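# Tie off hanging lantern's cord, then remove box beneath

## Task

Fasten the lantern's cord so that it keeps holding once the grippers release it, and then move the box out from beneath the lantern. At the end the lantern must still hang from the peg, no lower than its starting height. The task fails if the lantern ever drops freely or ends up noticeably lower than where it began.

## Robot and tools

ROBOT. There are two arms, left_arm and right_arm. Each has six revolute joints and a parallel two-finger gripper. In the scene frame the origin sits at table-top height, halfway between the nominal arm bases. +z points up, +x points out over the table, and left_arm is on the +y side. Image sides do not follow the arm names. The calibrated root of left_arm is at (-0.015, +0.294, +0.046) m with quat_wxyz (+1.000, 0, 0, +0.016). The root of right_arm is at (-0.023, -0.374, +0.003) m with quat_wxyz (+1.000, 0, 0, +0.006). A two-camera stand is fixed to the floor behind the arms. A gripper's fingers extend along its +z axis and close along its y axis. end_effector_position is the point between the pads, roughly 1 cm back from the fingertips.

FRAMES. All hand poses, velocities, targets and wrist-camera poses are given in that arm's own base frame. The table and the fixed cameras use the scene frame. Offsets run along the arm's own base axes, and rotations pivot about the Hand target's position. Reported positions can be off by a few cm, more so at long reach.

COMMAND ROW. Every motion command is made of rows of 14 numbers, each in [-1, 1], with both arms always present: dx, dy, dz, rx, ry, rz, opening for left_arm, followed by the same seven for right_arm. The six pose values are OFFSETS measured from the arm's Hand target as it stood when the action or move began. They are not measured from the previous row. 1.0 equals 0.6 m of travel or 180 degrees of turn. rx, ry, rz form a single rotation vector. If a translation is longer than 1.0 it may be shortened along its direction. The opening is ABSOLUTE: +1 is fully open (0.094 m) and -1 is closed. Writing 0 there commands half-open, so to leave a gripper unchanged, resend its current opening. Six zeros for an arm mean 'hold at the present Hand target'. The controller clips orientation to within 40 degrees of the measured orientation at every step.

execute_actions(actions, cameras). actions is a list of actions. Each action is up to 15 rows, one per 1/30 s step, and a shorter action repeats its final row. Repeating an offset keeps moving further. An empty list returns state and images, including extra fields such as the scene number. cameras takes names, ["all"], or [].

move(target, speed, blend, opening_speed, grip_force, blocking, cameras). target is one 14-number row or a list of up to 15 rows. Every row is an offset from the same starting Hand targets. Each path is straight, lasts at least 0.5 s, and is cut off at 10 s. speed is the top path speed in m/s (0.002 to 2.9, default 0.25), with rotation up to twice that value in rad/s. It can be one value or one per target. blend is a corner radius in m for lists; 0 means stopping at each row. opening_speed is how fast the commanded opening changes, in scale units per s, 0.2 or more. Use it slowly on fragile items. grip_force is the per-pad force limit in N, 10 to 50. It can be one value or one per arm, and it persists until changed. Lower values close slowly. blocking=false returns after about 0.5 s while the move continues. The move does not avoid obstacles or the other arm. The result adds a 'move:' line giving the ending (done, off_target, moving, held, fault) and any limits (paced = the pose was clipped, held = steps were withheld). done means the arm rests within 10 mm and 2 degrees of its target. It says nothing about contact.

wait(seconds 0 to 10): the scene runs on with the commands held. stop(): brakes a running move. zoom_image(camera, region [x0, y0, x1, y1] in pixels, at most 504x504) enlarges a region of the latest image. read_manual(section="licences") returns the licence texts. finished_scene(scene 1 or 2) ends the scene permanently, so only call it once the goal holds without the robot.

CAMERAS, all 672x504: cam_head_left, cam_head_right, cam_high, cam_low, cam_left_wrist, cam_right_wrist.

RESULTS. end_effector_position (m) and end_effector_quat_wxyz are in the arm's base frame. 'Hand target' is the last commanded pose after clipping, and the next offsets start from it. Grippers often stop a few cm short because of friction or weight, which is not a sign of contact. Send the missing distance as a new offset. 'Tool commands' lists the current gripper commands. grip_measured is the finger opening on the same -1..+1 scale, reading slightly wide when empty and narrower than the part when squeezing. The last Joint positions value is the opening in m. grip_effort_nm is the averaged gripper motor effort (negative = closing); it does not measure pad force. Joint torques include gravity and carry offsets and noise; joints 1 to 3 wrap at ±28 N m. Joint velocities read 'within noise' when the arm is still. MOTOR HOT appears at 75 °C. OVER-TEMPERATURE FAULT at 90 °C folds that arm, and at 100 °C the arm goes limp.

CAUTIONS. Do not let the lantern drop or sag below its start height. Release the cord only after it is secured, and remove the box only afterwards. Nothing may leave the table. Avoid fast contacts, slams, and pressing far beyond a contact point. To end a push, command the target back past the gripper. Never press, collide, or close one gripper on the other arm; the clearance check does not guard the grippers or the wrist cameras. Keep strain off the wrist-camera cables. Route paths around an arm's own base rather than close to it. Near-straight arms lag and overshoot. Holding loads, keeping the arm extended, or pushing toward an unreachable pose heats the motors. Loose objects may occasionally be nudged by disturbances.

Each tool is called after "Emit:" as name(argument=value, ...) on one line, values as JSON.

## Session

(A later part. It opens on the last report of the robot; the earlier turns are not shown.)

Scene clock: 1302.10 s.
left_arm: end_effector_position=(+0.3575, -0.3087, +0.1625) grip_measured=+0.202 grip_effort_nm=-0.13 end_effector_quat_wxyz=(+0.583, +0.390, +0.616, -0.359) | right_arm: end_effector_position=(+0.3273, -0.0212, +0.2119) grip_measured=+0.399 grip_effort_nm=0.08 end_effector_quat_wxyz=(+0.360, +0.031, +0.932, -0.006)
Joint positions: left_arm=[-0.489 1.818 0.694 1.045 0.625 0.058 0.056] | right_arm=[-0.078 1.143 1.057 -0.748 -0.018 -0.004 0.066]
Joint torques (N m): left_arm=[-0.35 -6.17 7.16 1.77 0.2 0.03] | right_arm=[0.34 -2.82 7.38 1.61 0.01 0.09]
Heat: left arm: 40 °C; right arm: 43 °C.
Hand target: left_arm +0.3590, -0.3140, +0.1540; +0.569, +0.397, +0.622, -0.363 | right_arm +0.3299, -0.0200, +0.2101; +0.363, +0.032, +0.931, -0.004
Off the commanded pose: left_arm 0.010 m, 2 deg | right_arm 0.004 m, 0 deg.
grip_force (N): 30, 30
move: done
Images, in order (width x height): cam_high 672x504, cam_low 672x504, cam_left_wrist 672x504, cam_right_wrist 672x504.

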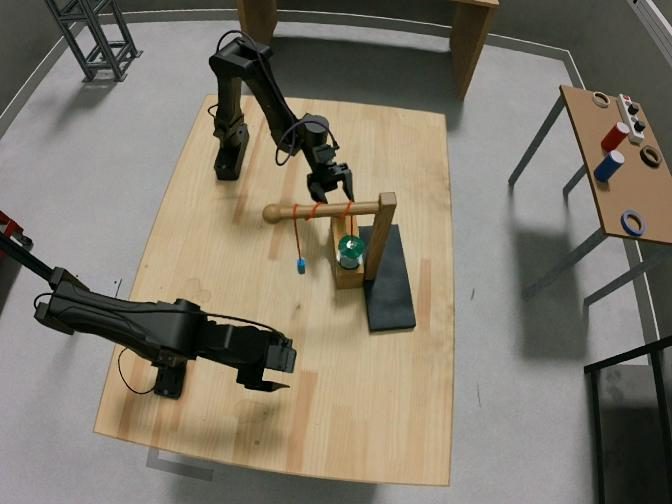

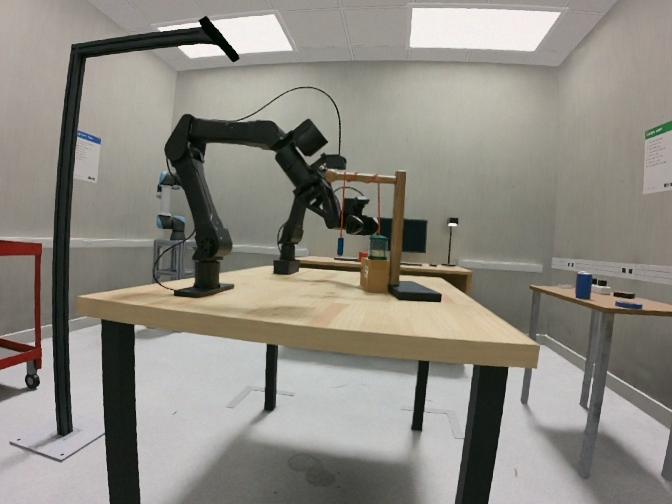

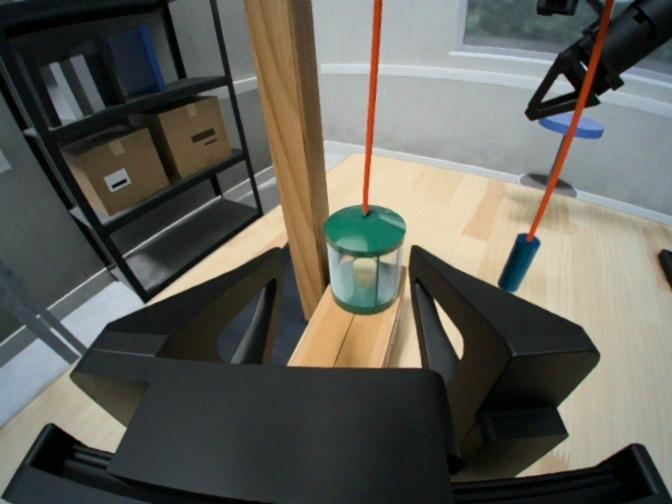

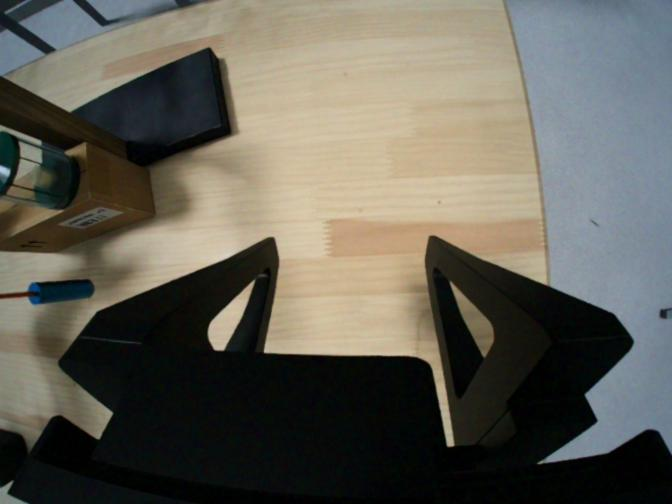

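Emit:
move(target=[0.067, -0.169, -0.0067, 0, 0, 0, -0.3, -0.1175, 0.3225, -0.03, -0.0013, -0.0146, 0.2087, 0.4], speed=0.18, opening_speed=1.0, cameras=["cam_left_wrist", "cam_right_wrist", "cam_low"])

Emit:
zoom_image(camera="cam_low", region=[300, 150, 450, 320])

Scene clock: 1332.07 s.
left_arm: end_effector_position=(+0.3951, -0.4102, +0.1643) grip_measured=-0.297 grip_effort_nm=-0.12 end_effector_quat_wxyz=(+0.584, +0.398, +0.608, -0.363) | right_arm: end_effector_position=(+0.2581, +0.1725, +0.1963) grip_measured=+0.399 grip_effort_nm=0.08 end_effector_quat_wxyz=(+0.365, -0.270, +0.883, +0.114)
Joint positions: left_arm=[-0.661 2.076 1.091 0.922 0.473 0.052 0.033] | right_arm=[0.576 1.024 0.901 -0.662 -0.017 -0.011 0.066]
Joint torques (N m): left_arm=[-0.34 -8.62 7.86 1.84 -0.02 -0.11] | right_arm=[0.38 -1.69 6.97 1.69 0.13 0.02]
Heat: left arm: 42 °C; right arm: 43 °C.
Hand target: left_arm +0.3992, -0.4155, +0.1500; +0.569, +0.397, +0.622, -0.363 | right_arm +0.2595, +0.1735, +0.1919; +0.366, -0.270, +0.884, +0.112
Off the commanded pose: left_arm 0.016 m, 2 deg | right_arm 0.005 m, 0 deg.
grip_force (N): 30, 30
move: off_target (left_arm)
Images, in order (width x height): cam_low 672x504, cam_left_wrist 672x504, cam_right_wrist 672x504.

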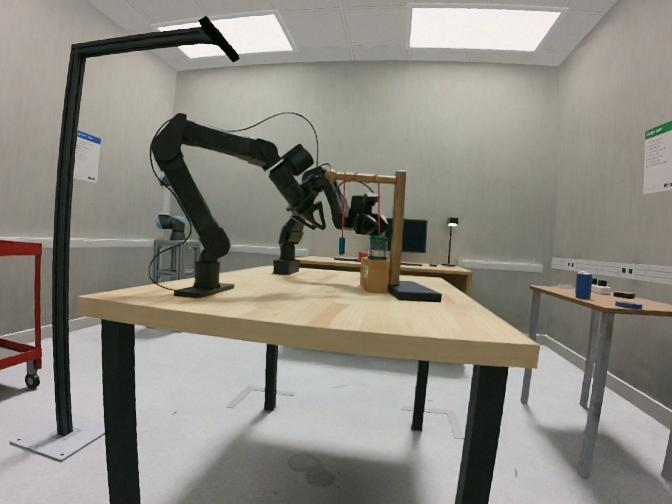

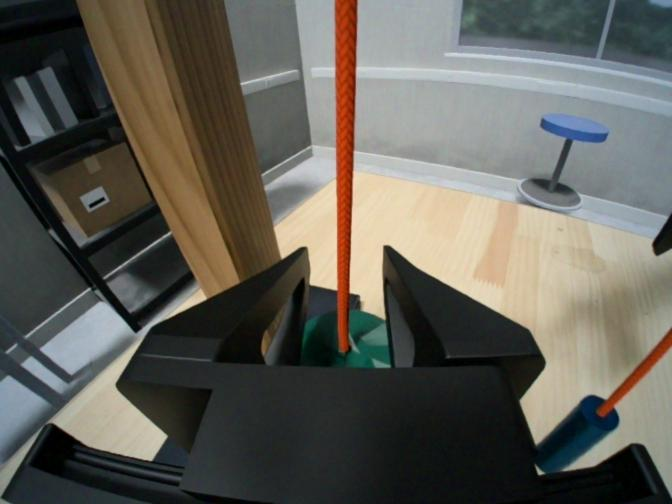

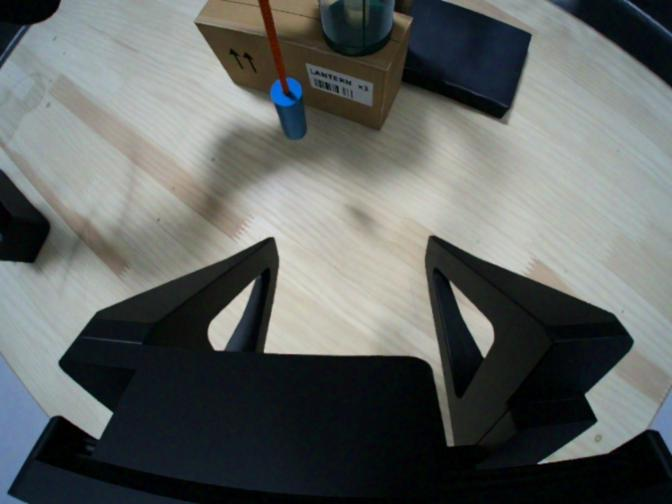

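Scaled by 2.965 from the camera's 672x504 image, which has a finer 960x720 frame.

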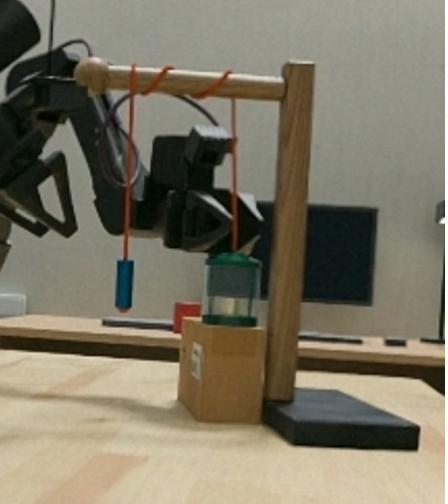

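Emit:
move(target=[0, 0, 0, 0, 0, 0, -1.0, -0.0403, 0.0592, -0.1165, 0, 0, 0, 0.4], speed=0.15, opening_speed=0.6, cameras=["cam_left_wrist", "cam_right_wrist", "cam_high"])

Scene clock: 1358.93 s.
left_arm: end_effector_position=(+0.3954, -0.4101, +0.1642) grip_measured=-0.963 grip_effort_nm=-0.62 end_effector_quat_wxyz=(+0.584, +0.397, +0.609, -0.362) | right_arm: end_effector_position=(+0.2346, +0.2082, +0.1242) grip_measured=+0.399 grip_effort_nm=0.08 end_effector_quat_wxyz=(+0.362, -0.273, +0.884, +0.113)
Joint positions: left_arm=[-0.661 2.076 1.091 0.921 0.471 0.052 0.002] | right_arm=[0.804 1.064 0.639 -0.378 0.141 0.147 0.066]
Joint torques (N m): left_arm=[-0.35 -8.54 7.95 1.84 0 -0.11] | right_arm=[0.68 -2.21 7.31 1.67 0.21 0.07]
Heat: left arm: 42 °C; right arm: 41 °C.
Hand target: left_arm +0.3992, -0.4155, +0.1500; +0.569, +0.397, +0.622, -0.363 | right_arm +0.2352, +0.2091, +0.1221; +0.366, -0.270, +0.884, +0.112
Off the commanded pose: left_arm 0.016 m, 2 deg | right_arm 0.002 m, 0 deg.
grip_force (N): 30, 30
move: off_target (left_arm)
Images, in order (width x height): cam_high 672x504, cam_left_wrist 672x504, cam_right_wrist 672x504.

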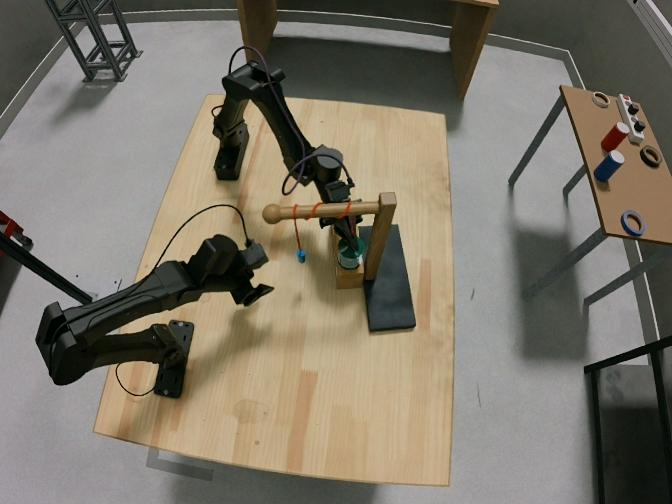

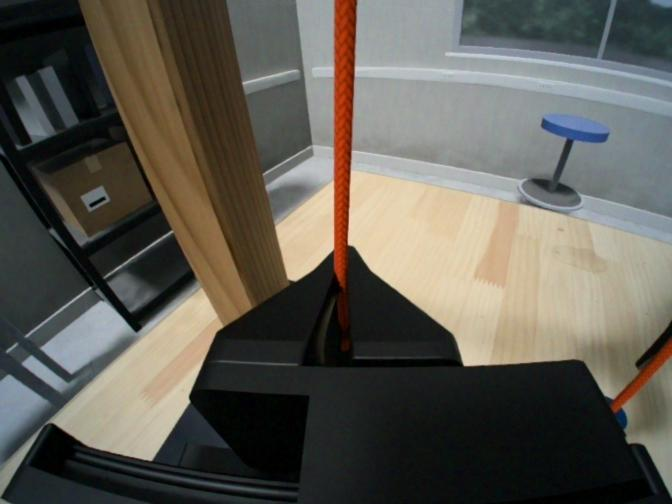

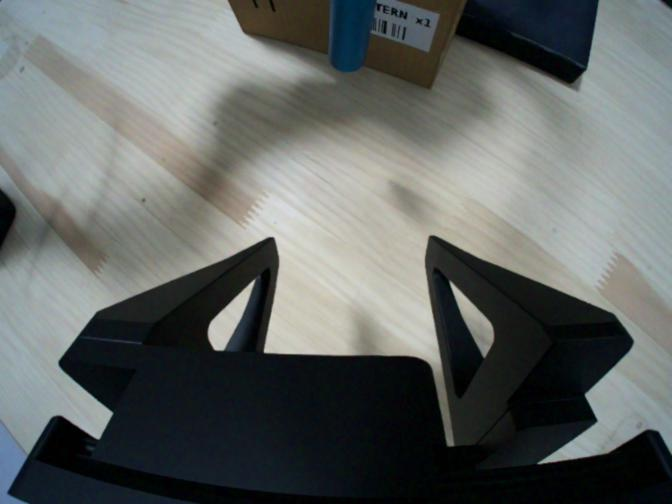

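Emit:
move(target=[0, 0, 0, 0, 0, 0, -1.0, 0.1446, 0.0986, 0, 0, 0, 0, 0.4], speed=0.15, cameras=["cam_right_wrist", "cam_low", "cam_high"])

Emit:
zoom_image(camera="cam_low", region=[300, 150, 450, 320])

Emit:
zoom_image(camera="cam_high", region=[240, 170, 430, 350])

Scene clock: 1379.37 s.
left_arm: end_effector_position=(+0.3954, -0.4101, +0.1642) grip_measured=-0.964 grip_effort_nm=-0.66 end_effector_quat_wxyz=(+0.584, +0.397, +0.609, -0.362) | right_arm: end_effector_position=(+0.3124, +0.2615, +0.1120) grip_measured=+0.399 grip_effort_nm=0.08 end_effector_quat_wxyz=(+0.352, -0.272, +0.890, +0.104)
Joint positions: left_arm=[-0.661 2.076 1.091 0.921 0.471 0.052 0.002] | right_arm=[0.742 1.498 0.909 -0.237 0.107 0.107 0.066]
Joint torques (N m): left_arm=[-0.34 -8.61 7.87 1.84 -0.03 -0.11] | right_arm=[-0.55 -5.46 10.76 1.62 0.03 -0.08]
Heat: left arm: 42 °C; right arm: 41 °C.
Hand target: left_arm +0.3992, -0.4155, +0.1500; +0.569, +0.397, +0.622, -0.363 | right_arm +0.3220, +0.2683, +0.1222; +0.366, -0.270, +0.884, +0.112
Off the commanded pose: left_arm 0.016 m, 2 deg | right_arm 0.015 m, 2 deg.
grip_force (N): 30, 30
move: off_target (left_arm, right_arm)
Images, in order (width x height): cam_high 672x504, cam_low 672x504, cam_right_wrist 672x504.

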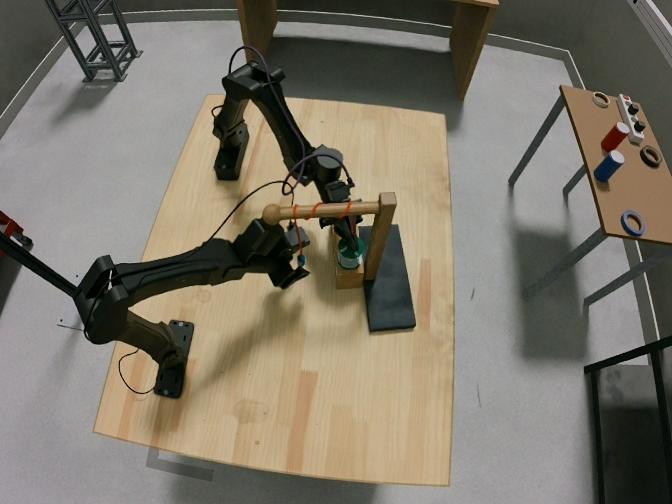

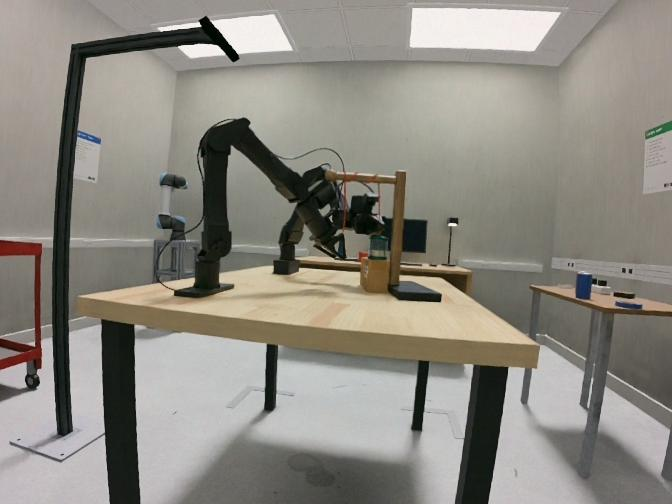

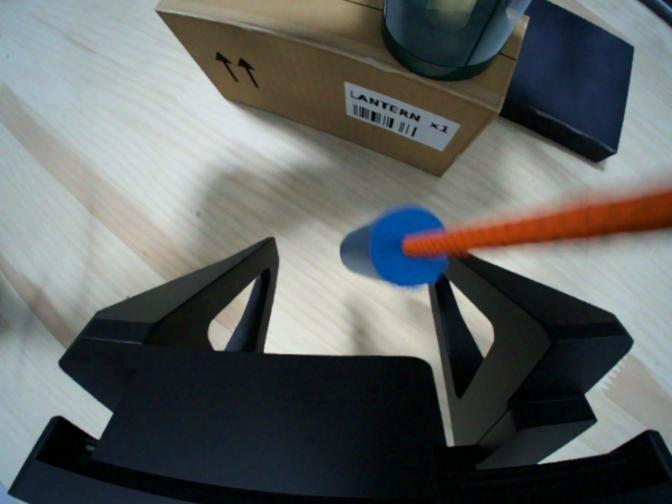

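Scaled by 2.965 from the camera's 672x504 image, which has a finer 960x720 frame.

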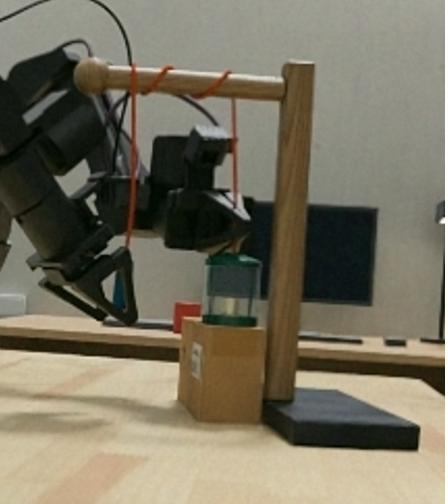

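Scaled by 2.653 from the camera's 672x504 image, which has a finer 960x720 frame.

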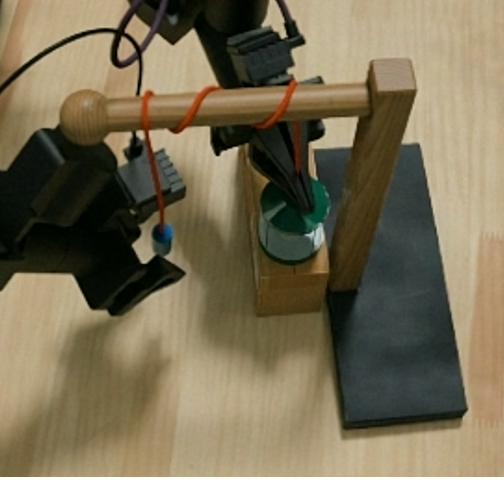

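Emit:
move(target=[0, 0, 0, 0, 0, 0, -1.0, 0.0058, -0.0105, 0.0317, 0, 0, 0, 0.4], speed=0.08, cameras=["cam_right_wrist", "cam_head_right", "cam_head_left"])

Emit:
zoom_image(camera="cam_head_right", region=[200, 50, 450, 250])

Scene clock: 1400.03 s.
left_arm: end_effector_position=(+0.3954, -0.4101, +0.1642) grip_measured=-0.964 grip_effort_nm=-0.66 end_effector_quat_wxyz=(+0.584, +0.397, +0.609, -0.362) | right_arm: end_effector_position=(+0.3205, +0.2596, +0.1249) grip_measured=+0.399 grip_effort_nm=0.08 end_effector_quat_wxyz=(+0.352, -0.272, +0.889, +0.105)
Joint positions: left_arm=[-0.661 2.076 1.091 0.921 0.471 0.052 0.002] | right_arm=[0.718 1.498 0.961 -0.284 0.09 0.089 0.066]
Joint torques (N m): left_arm=[-0.32 -8.54 7.95 1.84 -0.01 -0.12] | right_arm=[-0.61 -7.95 10.96 1.33 0 -0.09]
Heat: left arm: 43 °C; right arm: 43 °C.
Hand target: left_arm +0.3992, -0.4155, +0.1500; +0.569, +0.397, +0.622, -0.363 | right_arm +0.3255, +0.2620, +0.1413; +0.366, -0.270, +0.884, +0.112
Off the commanded pose: left_arm 0.016 m, 2 deg | right_arm 0.017 m, 2 deg.
grip_force (N): 30, 30
move: off_target (left_arm, right_arm)
Images, in order (width x height): cam_head_left 672x504, cam_head_right 672x504, cam_right_wrist 672x504.

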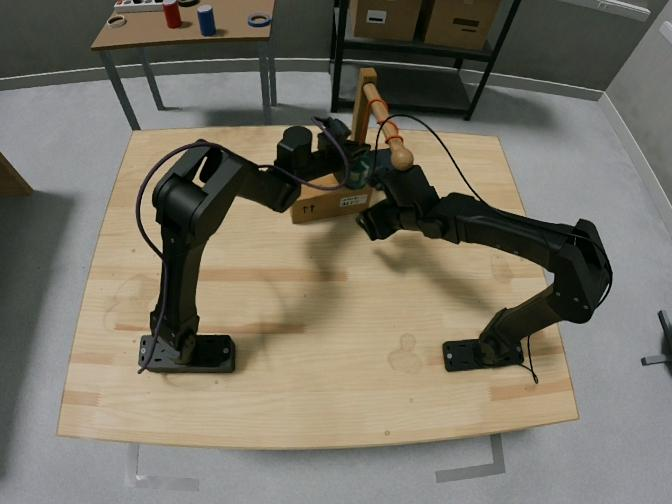

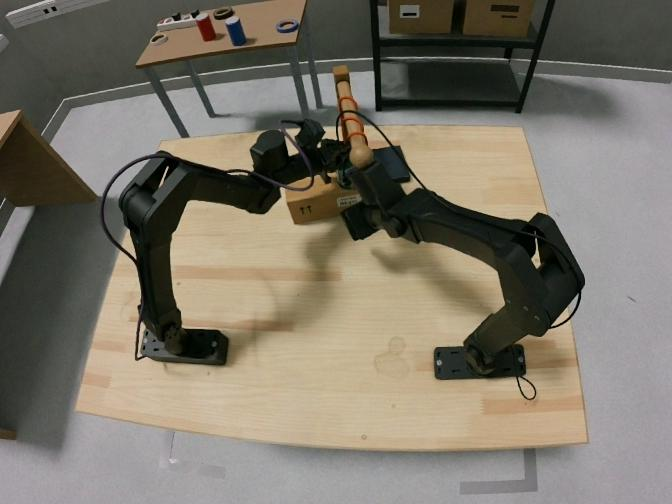

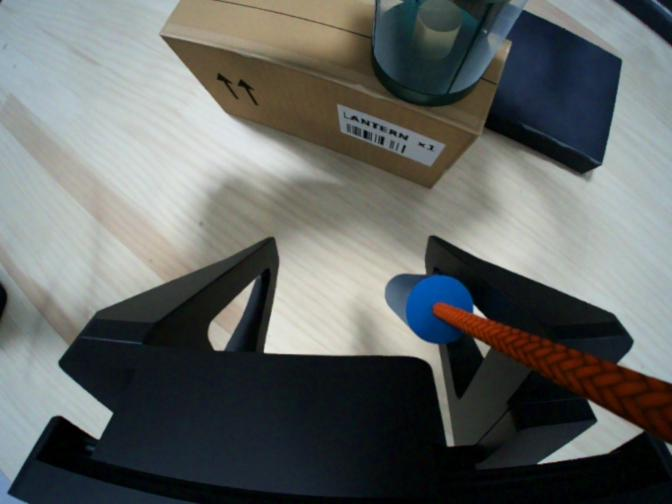

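Scaled by 2.016 from the camera's 672x504 image, which has a finer 960x720 frame.

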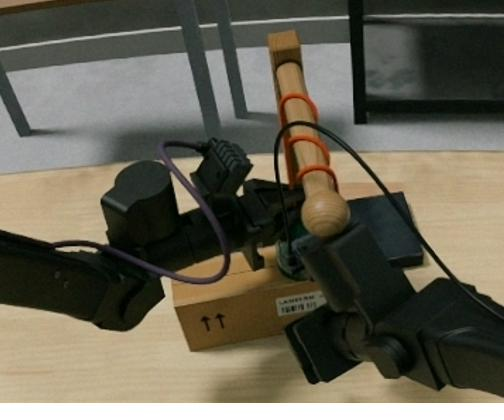

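Emit:
zoom_image(camera="cam_head_right", region=[300, 60, 420, 200])

Emit:
zoom_image(camera="cam_head_left", region=[320, 60, 460, 220])

Emit:
wait(seconds=0, cameras=["cam_high", "cam_low", "cam_right_wrist"])

Emit:
zoom_image(camera="cam_high", region=[220, 170, 340, 300])

Emit:
zoom_image(camera="cam_low", region=[280, 130, 400, 270])

Scaled by 3.600 from the camera's 672x504 image, which has a finer 960x720 frame.

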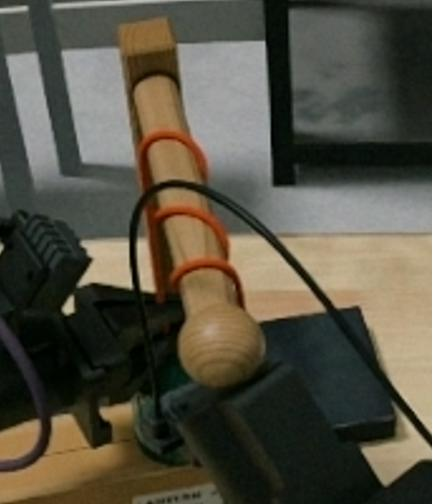

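Scaled by 3.150 from the camera's 672x504 image, which has a finer 960x720 frame.

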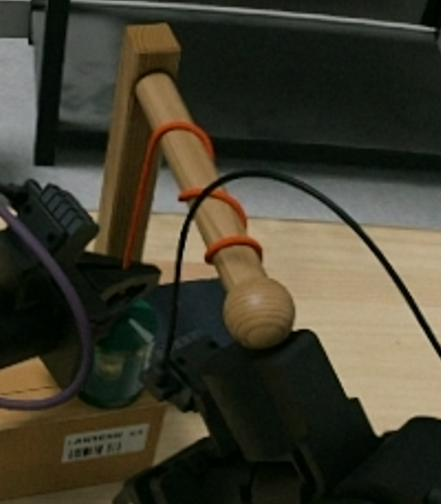

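Scene clock: 1431.53 s.
left_arm: end_effector_position=(+0.3954, -0.4101, +0.1642) grip_measured=-0.964 grip_effort_nm=-0.66 end_effector_quat_wxyz=(+0.584, +0.397, +0.609, -0.362) | right_arm: end_effector_position=(+0.3204, +0.2596, +0.1248) grip_measured=+0.399 grip_effort_nm=0.08 end_effector_quat_wxyz=(+0.352, -0.272, +0.889, +0.105)
Joint positions: left_arm=[-0.661 2.076 1.091 0.921 0.471 0.052 0.002] | right_arm=[0.718 1.498 0.961 -0.285 0.09 0.089 0.066]
Joint torques (N m): left_arm=[-0.38 -8.57 7.87 1.84 -0.02 -0.11] | right_arm=[-0.57 -7.98 10.89 1.32 0.01 -0.1]
Heat: left arm: 43 °C; right arm: 47 °C.
Hand target: left_arm +0.3992, -0.4155, +0.1500; +0.569, +0.397, +0.622, -0.363 | right_arm +0.3255, +0.2620, +0.1413; +0.366, -0.270, +0.883, +0.112
Tool commands: left_gripper/opening=-1.0 right_gripper/opening=+0.4
Off the commanded pose: left_arm 0.016 m, 2 deg | right_arm 0.017 m, 2 deg.
grip_force (N): 30, 30
Images, in order (width x height): cam_high 672x504, cam_low 672x504, cam_right_wrist 672x504.

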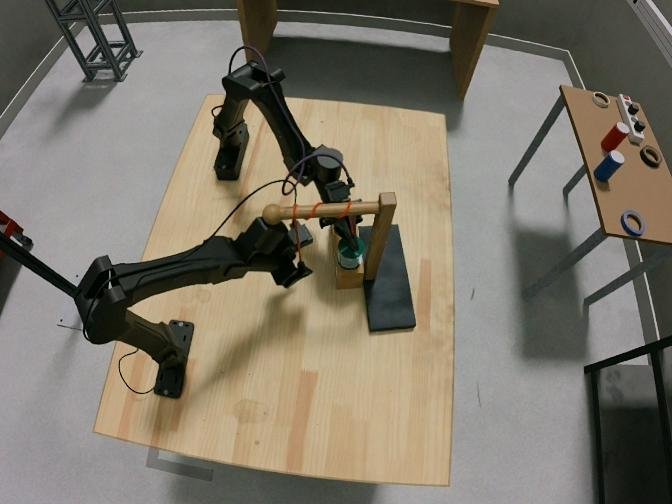

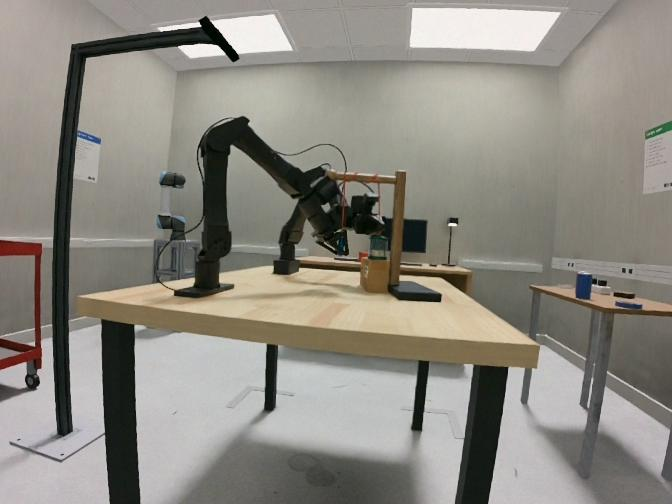

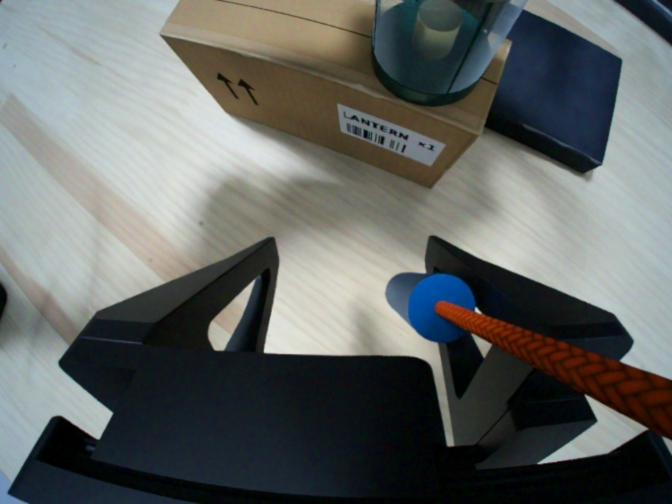

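Scaled by 3.877 from the camera's 672x504 image, which has a finer 960x720 frame.

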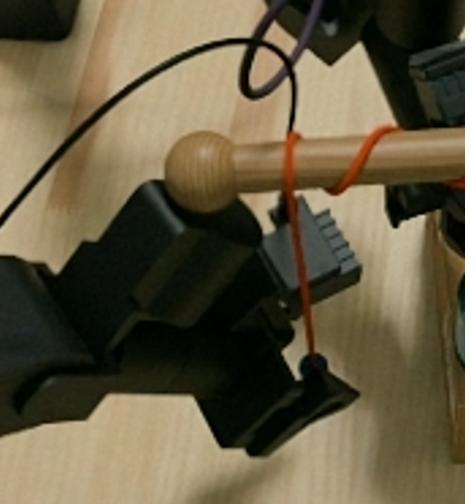

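Scaled by 3.600 from the camera's 672x504 image, which has a finer 960x720 frame.

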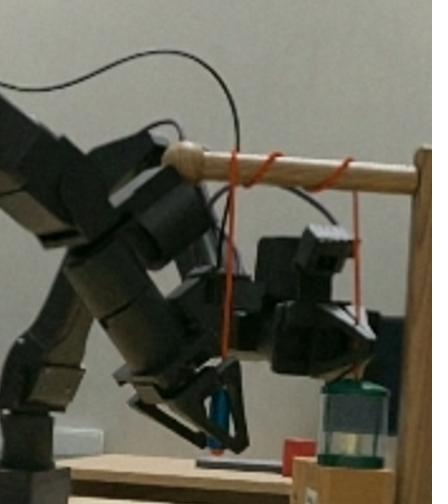

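Emit:
move(target=[[0, 0, 0, 0, 0, 0, -1.0, -0.1503, -0.0983, -0.0188, 0, 0, 0, 0.4], [0, 0, 0, 0, 0, 0, -1.0, -0.0592, -0.165, -0.0105, 0.1707, -0.1218, 0.2196, 0.4]], speed=[0.12, 0.2], blend=[0.02, 0], cameras=["cam_right_wrist", "cam_high", "cam_low"])

Emit:
zoom_image(camera="cam_high", region=[220, 170, 340, 300])

Scene clock: 1500.87 s.
left_arm: end_effector_position=(+0.3954, -0.4101, +0.1642) grip_measured=-0.964 grip_effort_nm=-0.66 end_effector_quat_wxyz=(+0.584, +0.397, +0.609, -0.362) | right_arm: end_effector_position=(+0.2861, +0.1633, +0.1296) grip_measured=+0.399 grip_effort_nm=0.08 end_effector_quat_wxyz=(+0.514, -0.455, +0.609, +0.397)
Joint positions: left_arm=[-0.661 2.076 1.091 0.921 0.471 0.052 0.002] | right_arm=[-0.039 1.528 0.465 0.463 -1.291 -0.565 0.066]
Joint torques (N m): left_arm=[-0.29 -8.58 7.86 1.85 -0.01 -0.11] | right_arm=[-0.39 -4.11 8.01 1.4 -0.58 -0.02]
Heat: left arm: 43 °C; right arm: 47 °C.
Hand target: left_arm +0.3992, -0.4155, +0.1500; +0.569, +0.397, +0.622, -0.363 | right_arm +0.2900, +0.1629, +0.1350; +0.520, -0.460, +0.599, +0.399
Off the commanded pose: left_arm 0.016 m, 2 deg | right_arm 0.007 m, 2 deg.
grip_force (N): 30, 30
move: off_target (left_arm)
Images, in order (width x height): cam_high 672x504, cam_low 672x504, cam_right_wrist 672x504.

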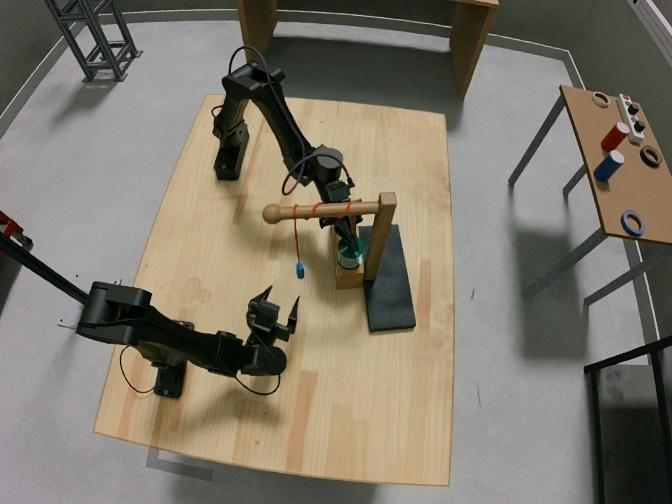

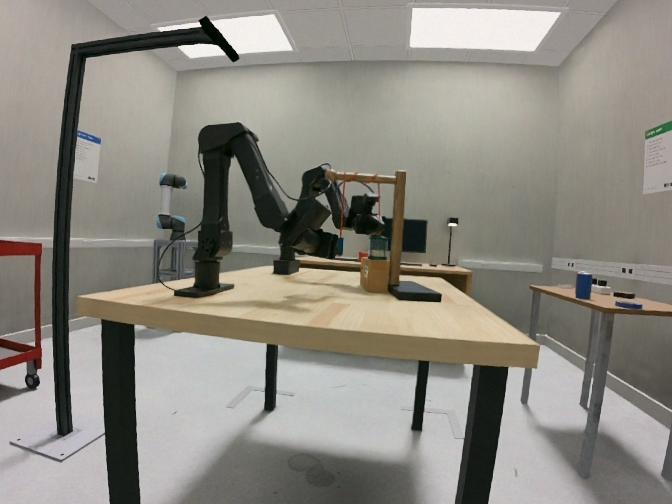

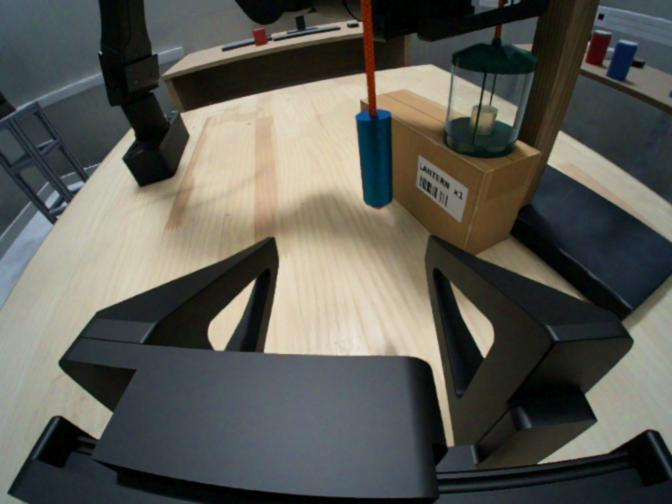

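Scaled by 3.877 from the camera's 672x504 image, which has a finer 960x720 frame.

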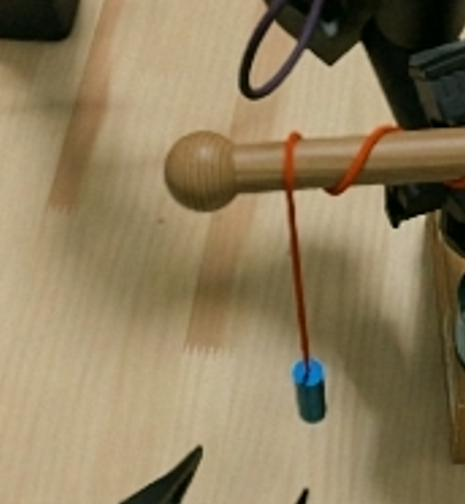

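Emit:
move(target=[0, 0, 0, 0, 0, 0, -1.0, 0.0482, 0.1042, 0.0058, 0, 0, 0, 0.4], speed=0.12, cameras=["cam_right_wrist", "cam_low"])

Emit:
zoom_image(camera="cam_low", region=[280, 150, 420, 310])

Scene clock: 1524.37 s.
left_arm: end_effector_position=(+0.3954, -0.4101, +0.1642) grip_measured=-0.964 grip_effort_nm=-0.65 end_effector_quat_wxyz=(+0.584, +0.397, +0.609, -0.362) | right_arm: end_effector_position=(+0.3134, +0.2230, +0.1354) grip_measured=+0.399 grip_effort_nm=0.08 end_effector_quat_wxyz=(+0.516, -0.458, +0.604, +0.400)
Joint positions: left_arm=[-0.661 2.076 1.091 0.921 0.471 0.052 0.002] | right_arm=[0.184 1.673 0.542 0.797 -1.103 -0.289 0.066]
Joint torques (N m): left_arm=[-0.34 -8.58 7.92 1.84 -0.01 -0.1] | right_arm=[0.36 -5.09 8.03 1.63 -0.15 0.04]
Heat: left arm: 43 °C; right arm: 42 °C.
Hand target: left_arm +0.3992, -0.4155, +0.1500; +0.569, +0.397, +0.622, -0.363 | right_arm +0.3188, +0.2255, +0.1384; +0.520, -0.460, +0.599, +0.399
Off the commanded pose: left_arm 0.016 m, 2 deg | right_arm 0.007 m, 1 deg.
grip_force (N): 30, 30
move: off_target (left_arm)
Images, in order (width x height): cam_low 672x504, cam_right_wrist 672x504.

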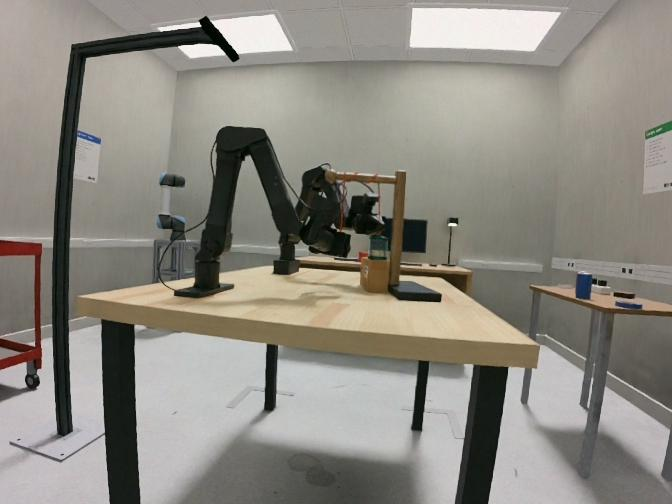

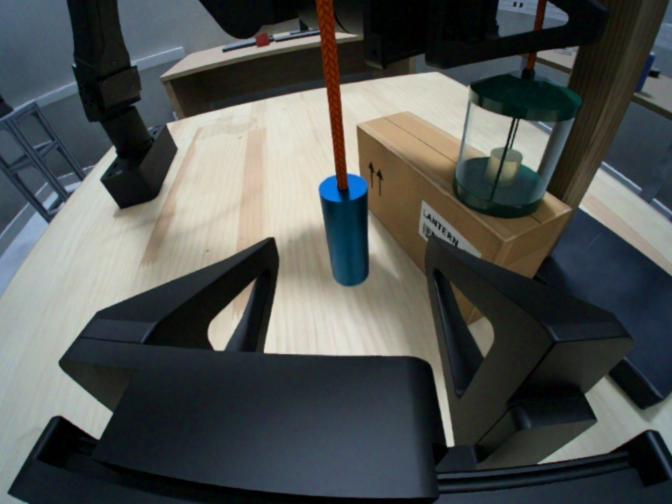

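Scaled by 3.150 from the camera's 672x504 image, which has a finer 960x720 frame.

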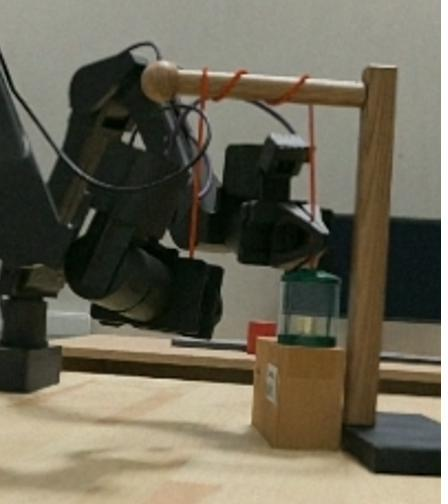

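Emit:
move(target=[[0, 0, 0, 0, 0, 0, -1.0, 0.004, 0.0145, 0.0083, 0, 0, 0, 0.4], [0, 0, 0, 0, 0, 0, -1.0, 0.004, 0.0145, 0.0083, 0, 0, 0, -0.75]], speed=0.08, cameras=["cam_right_wrist", "cam_low", "cam_high", "cam_left_wrist"])

Emit:
zoom_image(camera="cam_low", region=[300, 150, 450, 320])

Scene clock: 1549.63 s.
left_arm: end_effector_position=(+0.3954, -0.4101, +0.1642) grip_measured=-0.964 grip_effort_nm=-0.66 end_effector_quat_wxyz=(+0.584, +0.397, +0.609, -0.362) | right_arm: end_effector_position=(+0.3164, +0.2308, +0.1396) grip_measured=-0.637 grip_effort_nm=-0.63 end_effector_quat_wxyz=(+0.517, -0.457, +0.604, +0.399)
Joint positions: left_arm=[-0.661 2.076 1.091 0.921 0.471 0.052 0.002] | right_arm=[0.21 1.673 0.561 0.797 -1.075 -0.269 0.017]
Joint torques (N m): left_arm=[-0.39 -8.59 7.87 1.85 -0.01 -0.1] | right_arm=[0.49 -5.48 8.28 1.59 -0.16 0.04]
Heat: left arm: 43 °C; right arm: 41 °C.
Hand target: left_arm +0.3992, -0.4155, +0.1500; +0.569, +0.397, +0.622, -0.363 | right_arm +0.3213, +0.2342, +0.1434; +0.520, -0.460, +0.599, +0.399
Off the commanded pose: left_arm 0.016 m, 2 deg | right_arm 0.007 m, 1 deg.
grip_force (N): 30, 30
move: off_target (left_arm)
Images, in order (width x height): cam_high 672x504, cam_low 672x504, cam_left_wrist 672x504, cam_right_wrist 672x504.

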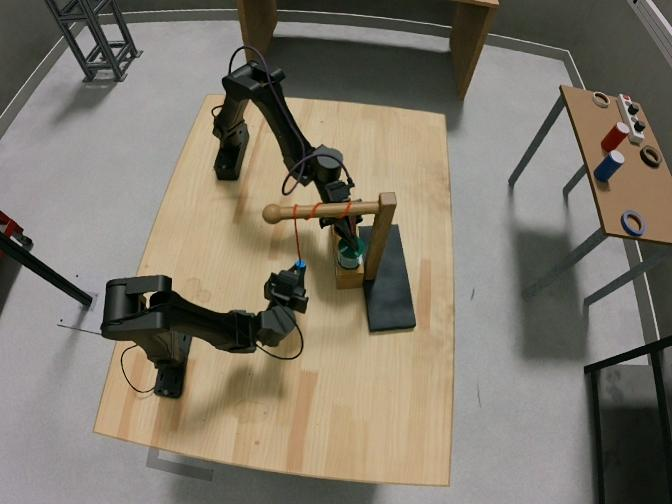

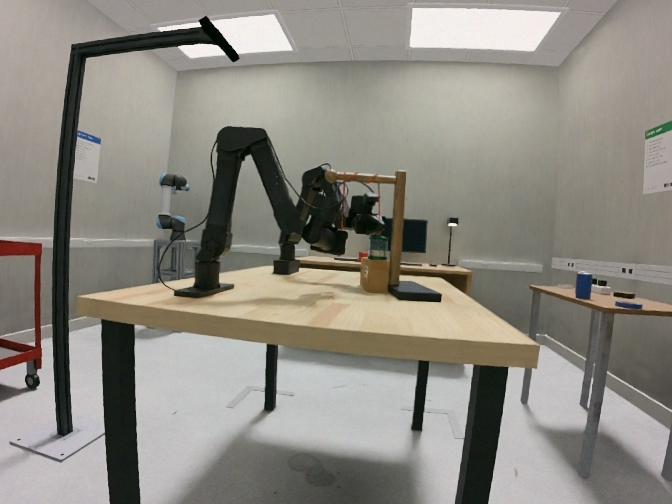

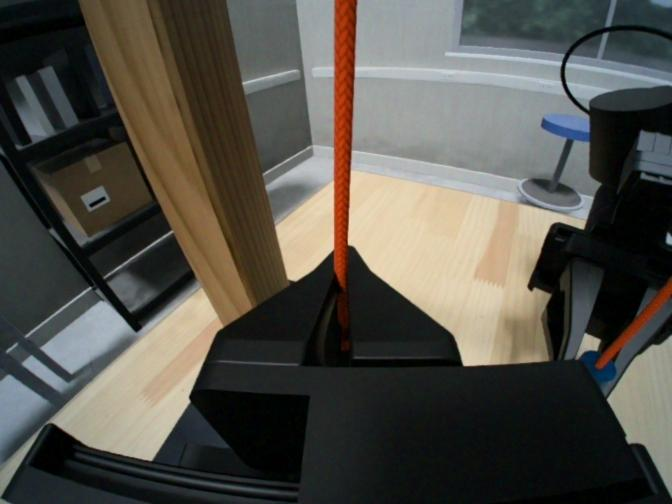

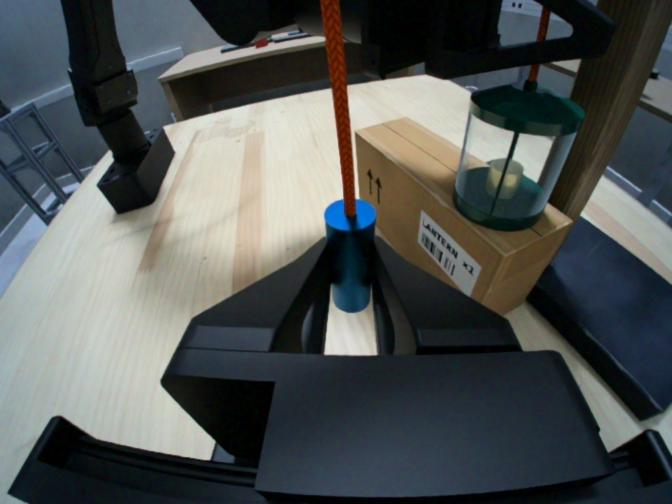

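Scaled by 2.965 from the camera's 672x504 image, which has a finer 960x720 frame.

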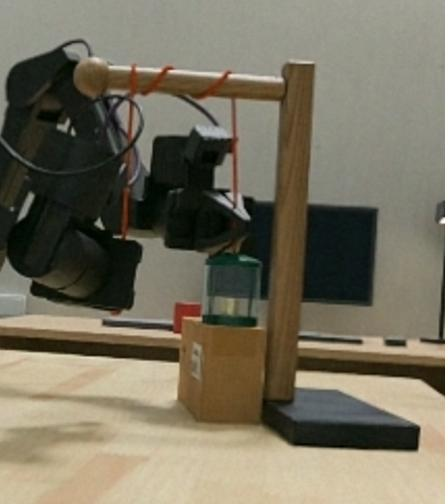

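Emit:
move(target=[[0, 0, 0.05, 0, 0, 0, -1.0, 0, 0, -0.025, 0, 0, 0, -0.75], [0, 0, 0.108, 0, 0, 0, -1.0, 0, 0, -0.07, 0, 0, 0, -0.75]], speed=0.05, blend=[0.01, 0], cameras=["cam_right_wrist", "cam_low", "cam_high", "cam_left_wrist"])

Emit:
zoom_image(camera="cam_low", region=[300, 150, 450, 320])

Emit:
zoom_image(camera="cam_high", region=[240, 170, 430, 350])

Scene clock: 1579.10 s.
left_arm: end_effector_position=(+0.3976, -0.4117, +0.1671) grip_measured=-0.964 grip_effort_nm=-0.66 end_effector_quat_wxyz=(+0.535, +0.400, +0.653, -0.358) | right_arm: end_effector_position=(+0.3291, +0.2335, +0.1228) grip_measured=-0.638 grip_effort_nm=-0.66 end_effector_quat_wxyz=(+0.550, -0.471, +0.574, +0.383)
Joint positions: left_arm=[-0.661 2.016 1.162 0.66 0.471 0.048 0.002] | right_arm=[0.21 1.838 0.561 1.063 -1.075 -0.269 0.017]
Joint torques (N m): left_arm=[-0.35 -15.6 9.13 2.17 0.06 -0.06] | right_arm=[0.55 -5.14 3.21 1.21 -0.08 0.05]
Heat: left arm: 44 °C; right arm: 40 °C.
Hand target: left_arm +0.3991, -0.4155, +0.2149; +0.569, +0.397, +0.622, -0.363 | right_arm +0.3213, +0.2342, +0.1014; +0.520, -0.460, +0.599, +0.399
Off the commanded pose: left_arm 0.048 m, 5 deg | right_arm 0.023 m, 5 deg.
grip_force (N): 30, 30
move: off_target (left_arm, right_arm)
Images, in order (width x height): cam_high 672x504, cam_low 672x504, cam_left_wrist 672x504, cam_right_wrist 672x504.

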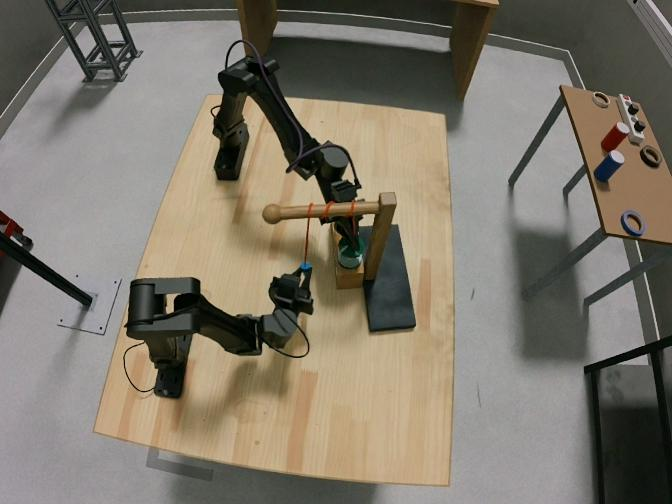

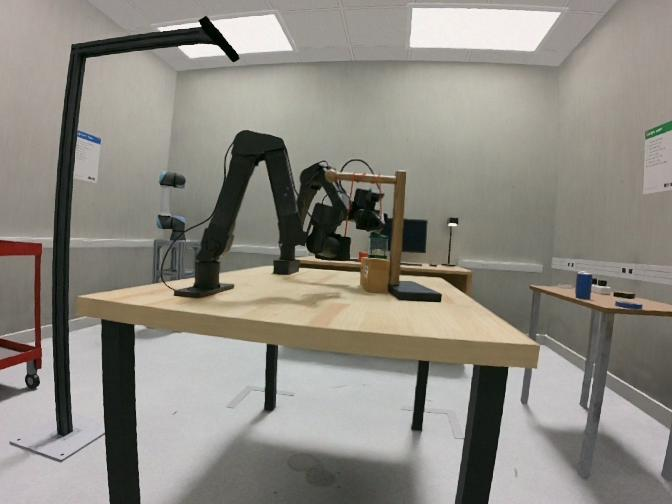

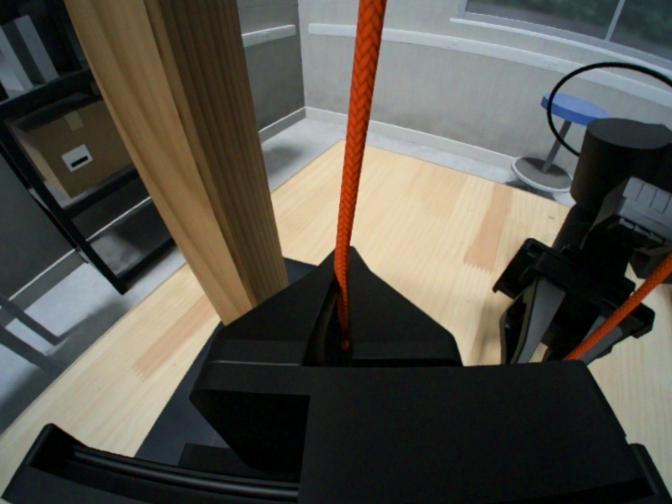

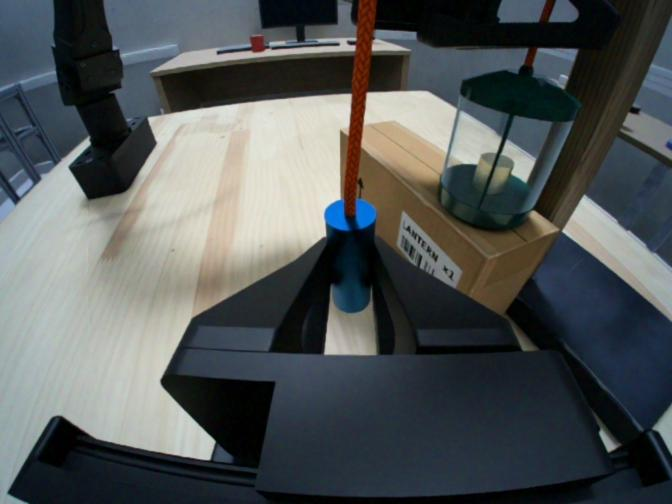

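Scaled by 2.965 from the camera's 672x504 image, which has a finer 960x720 frame.

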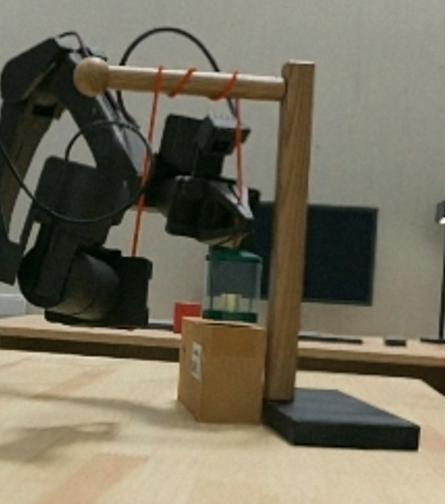

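Scaled by 2.653 from the camera's 672x504 image, which has a finer 960x720 frame.

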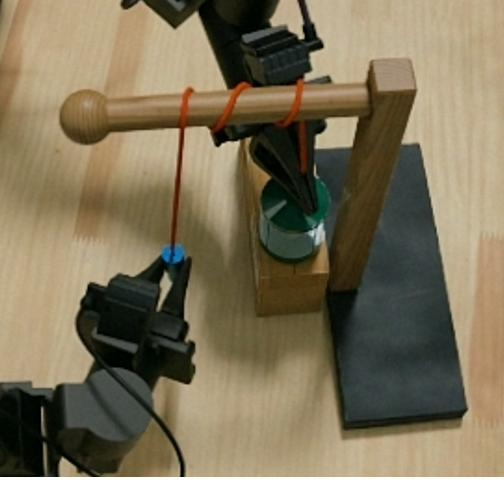

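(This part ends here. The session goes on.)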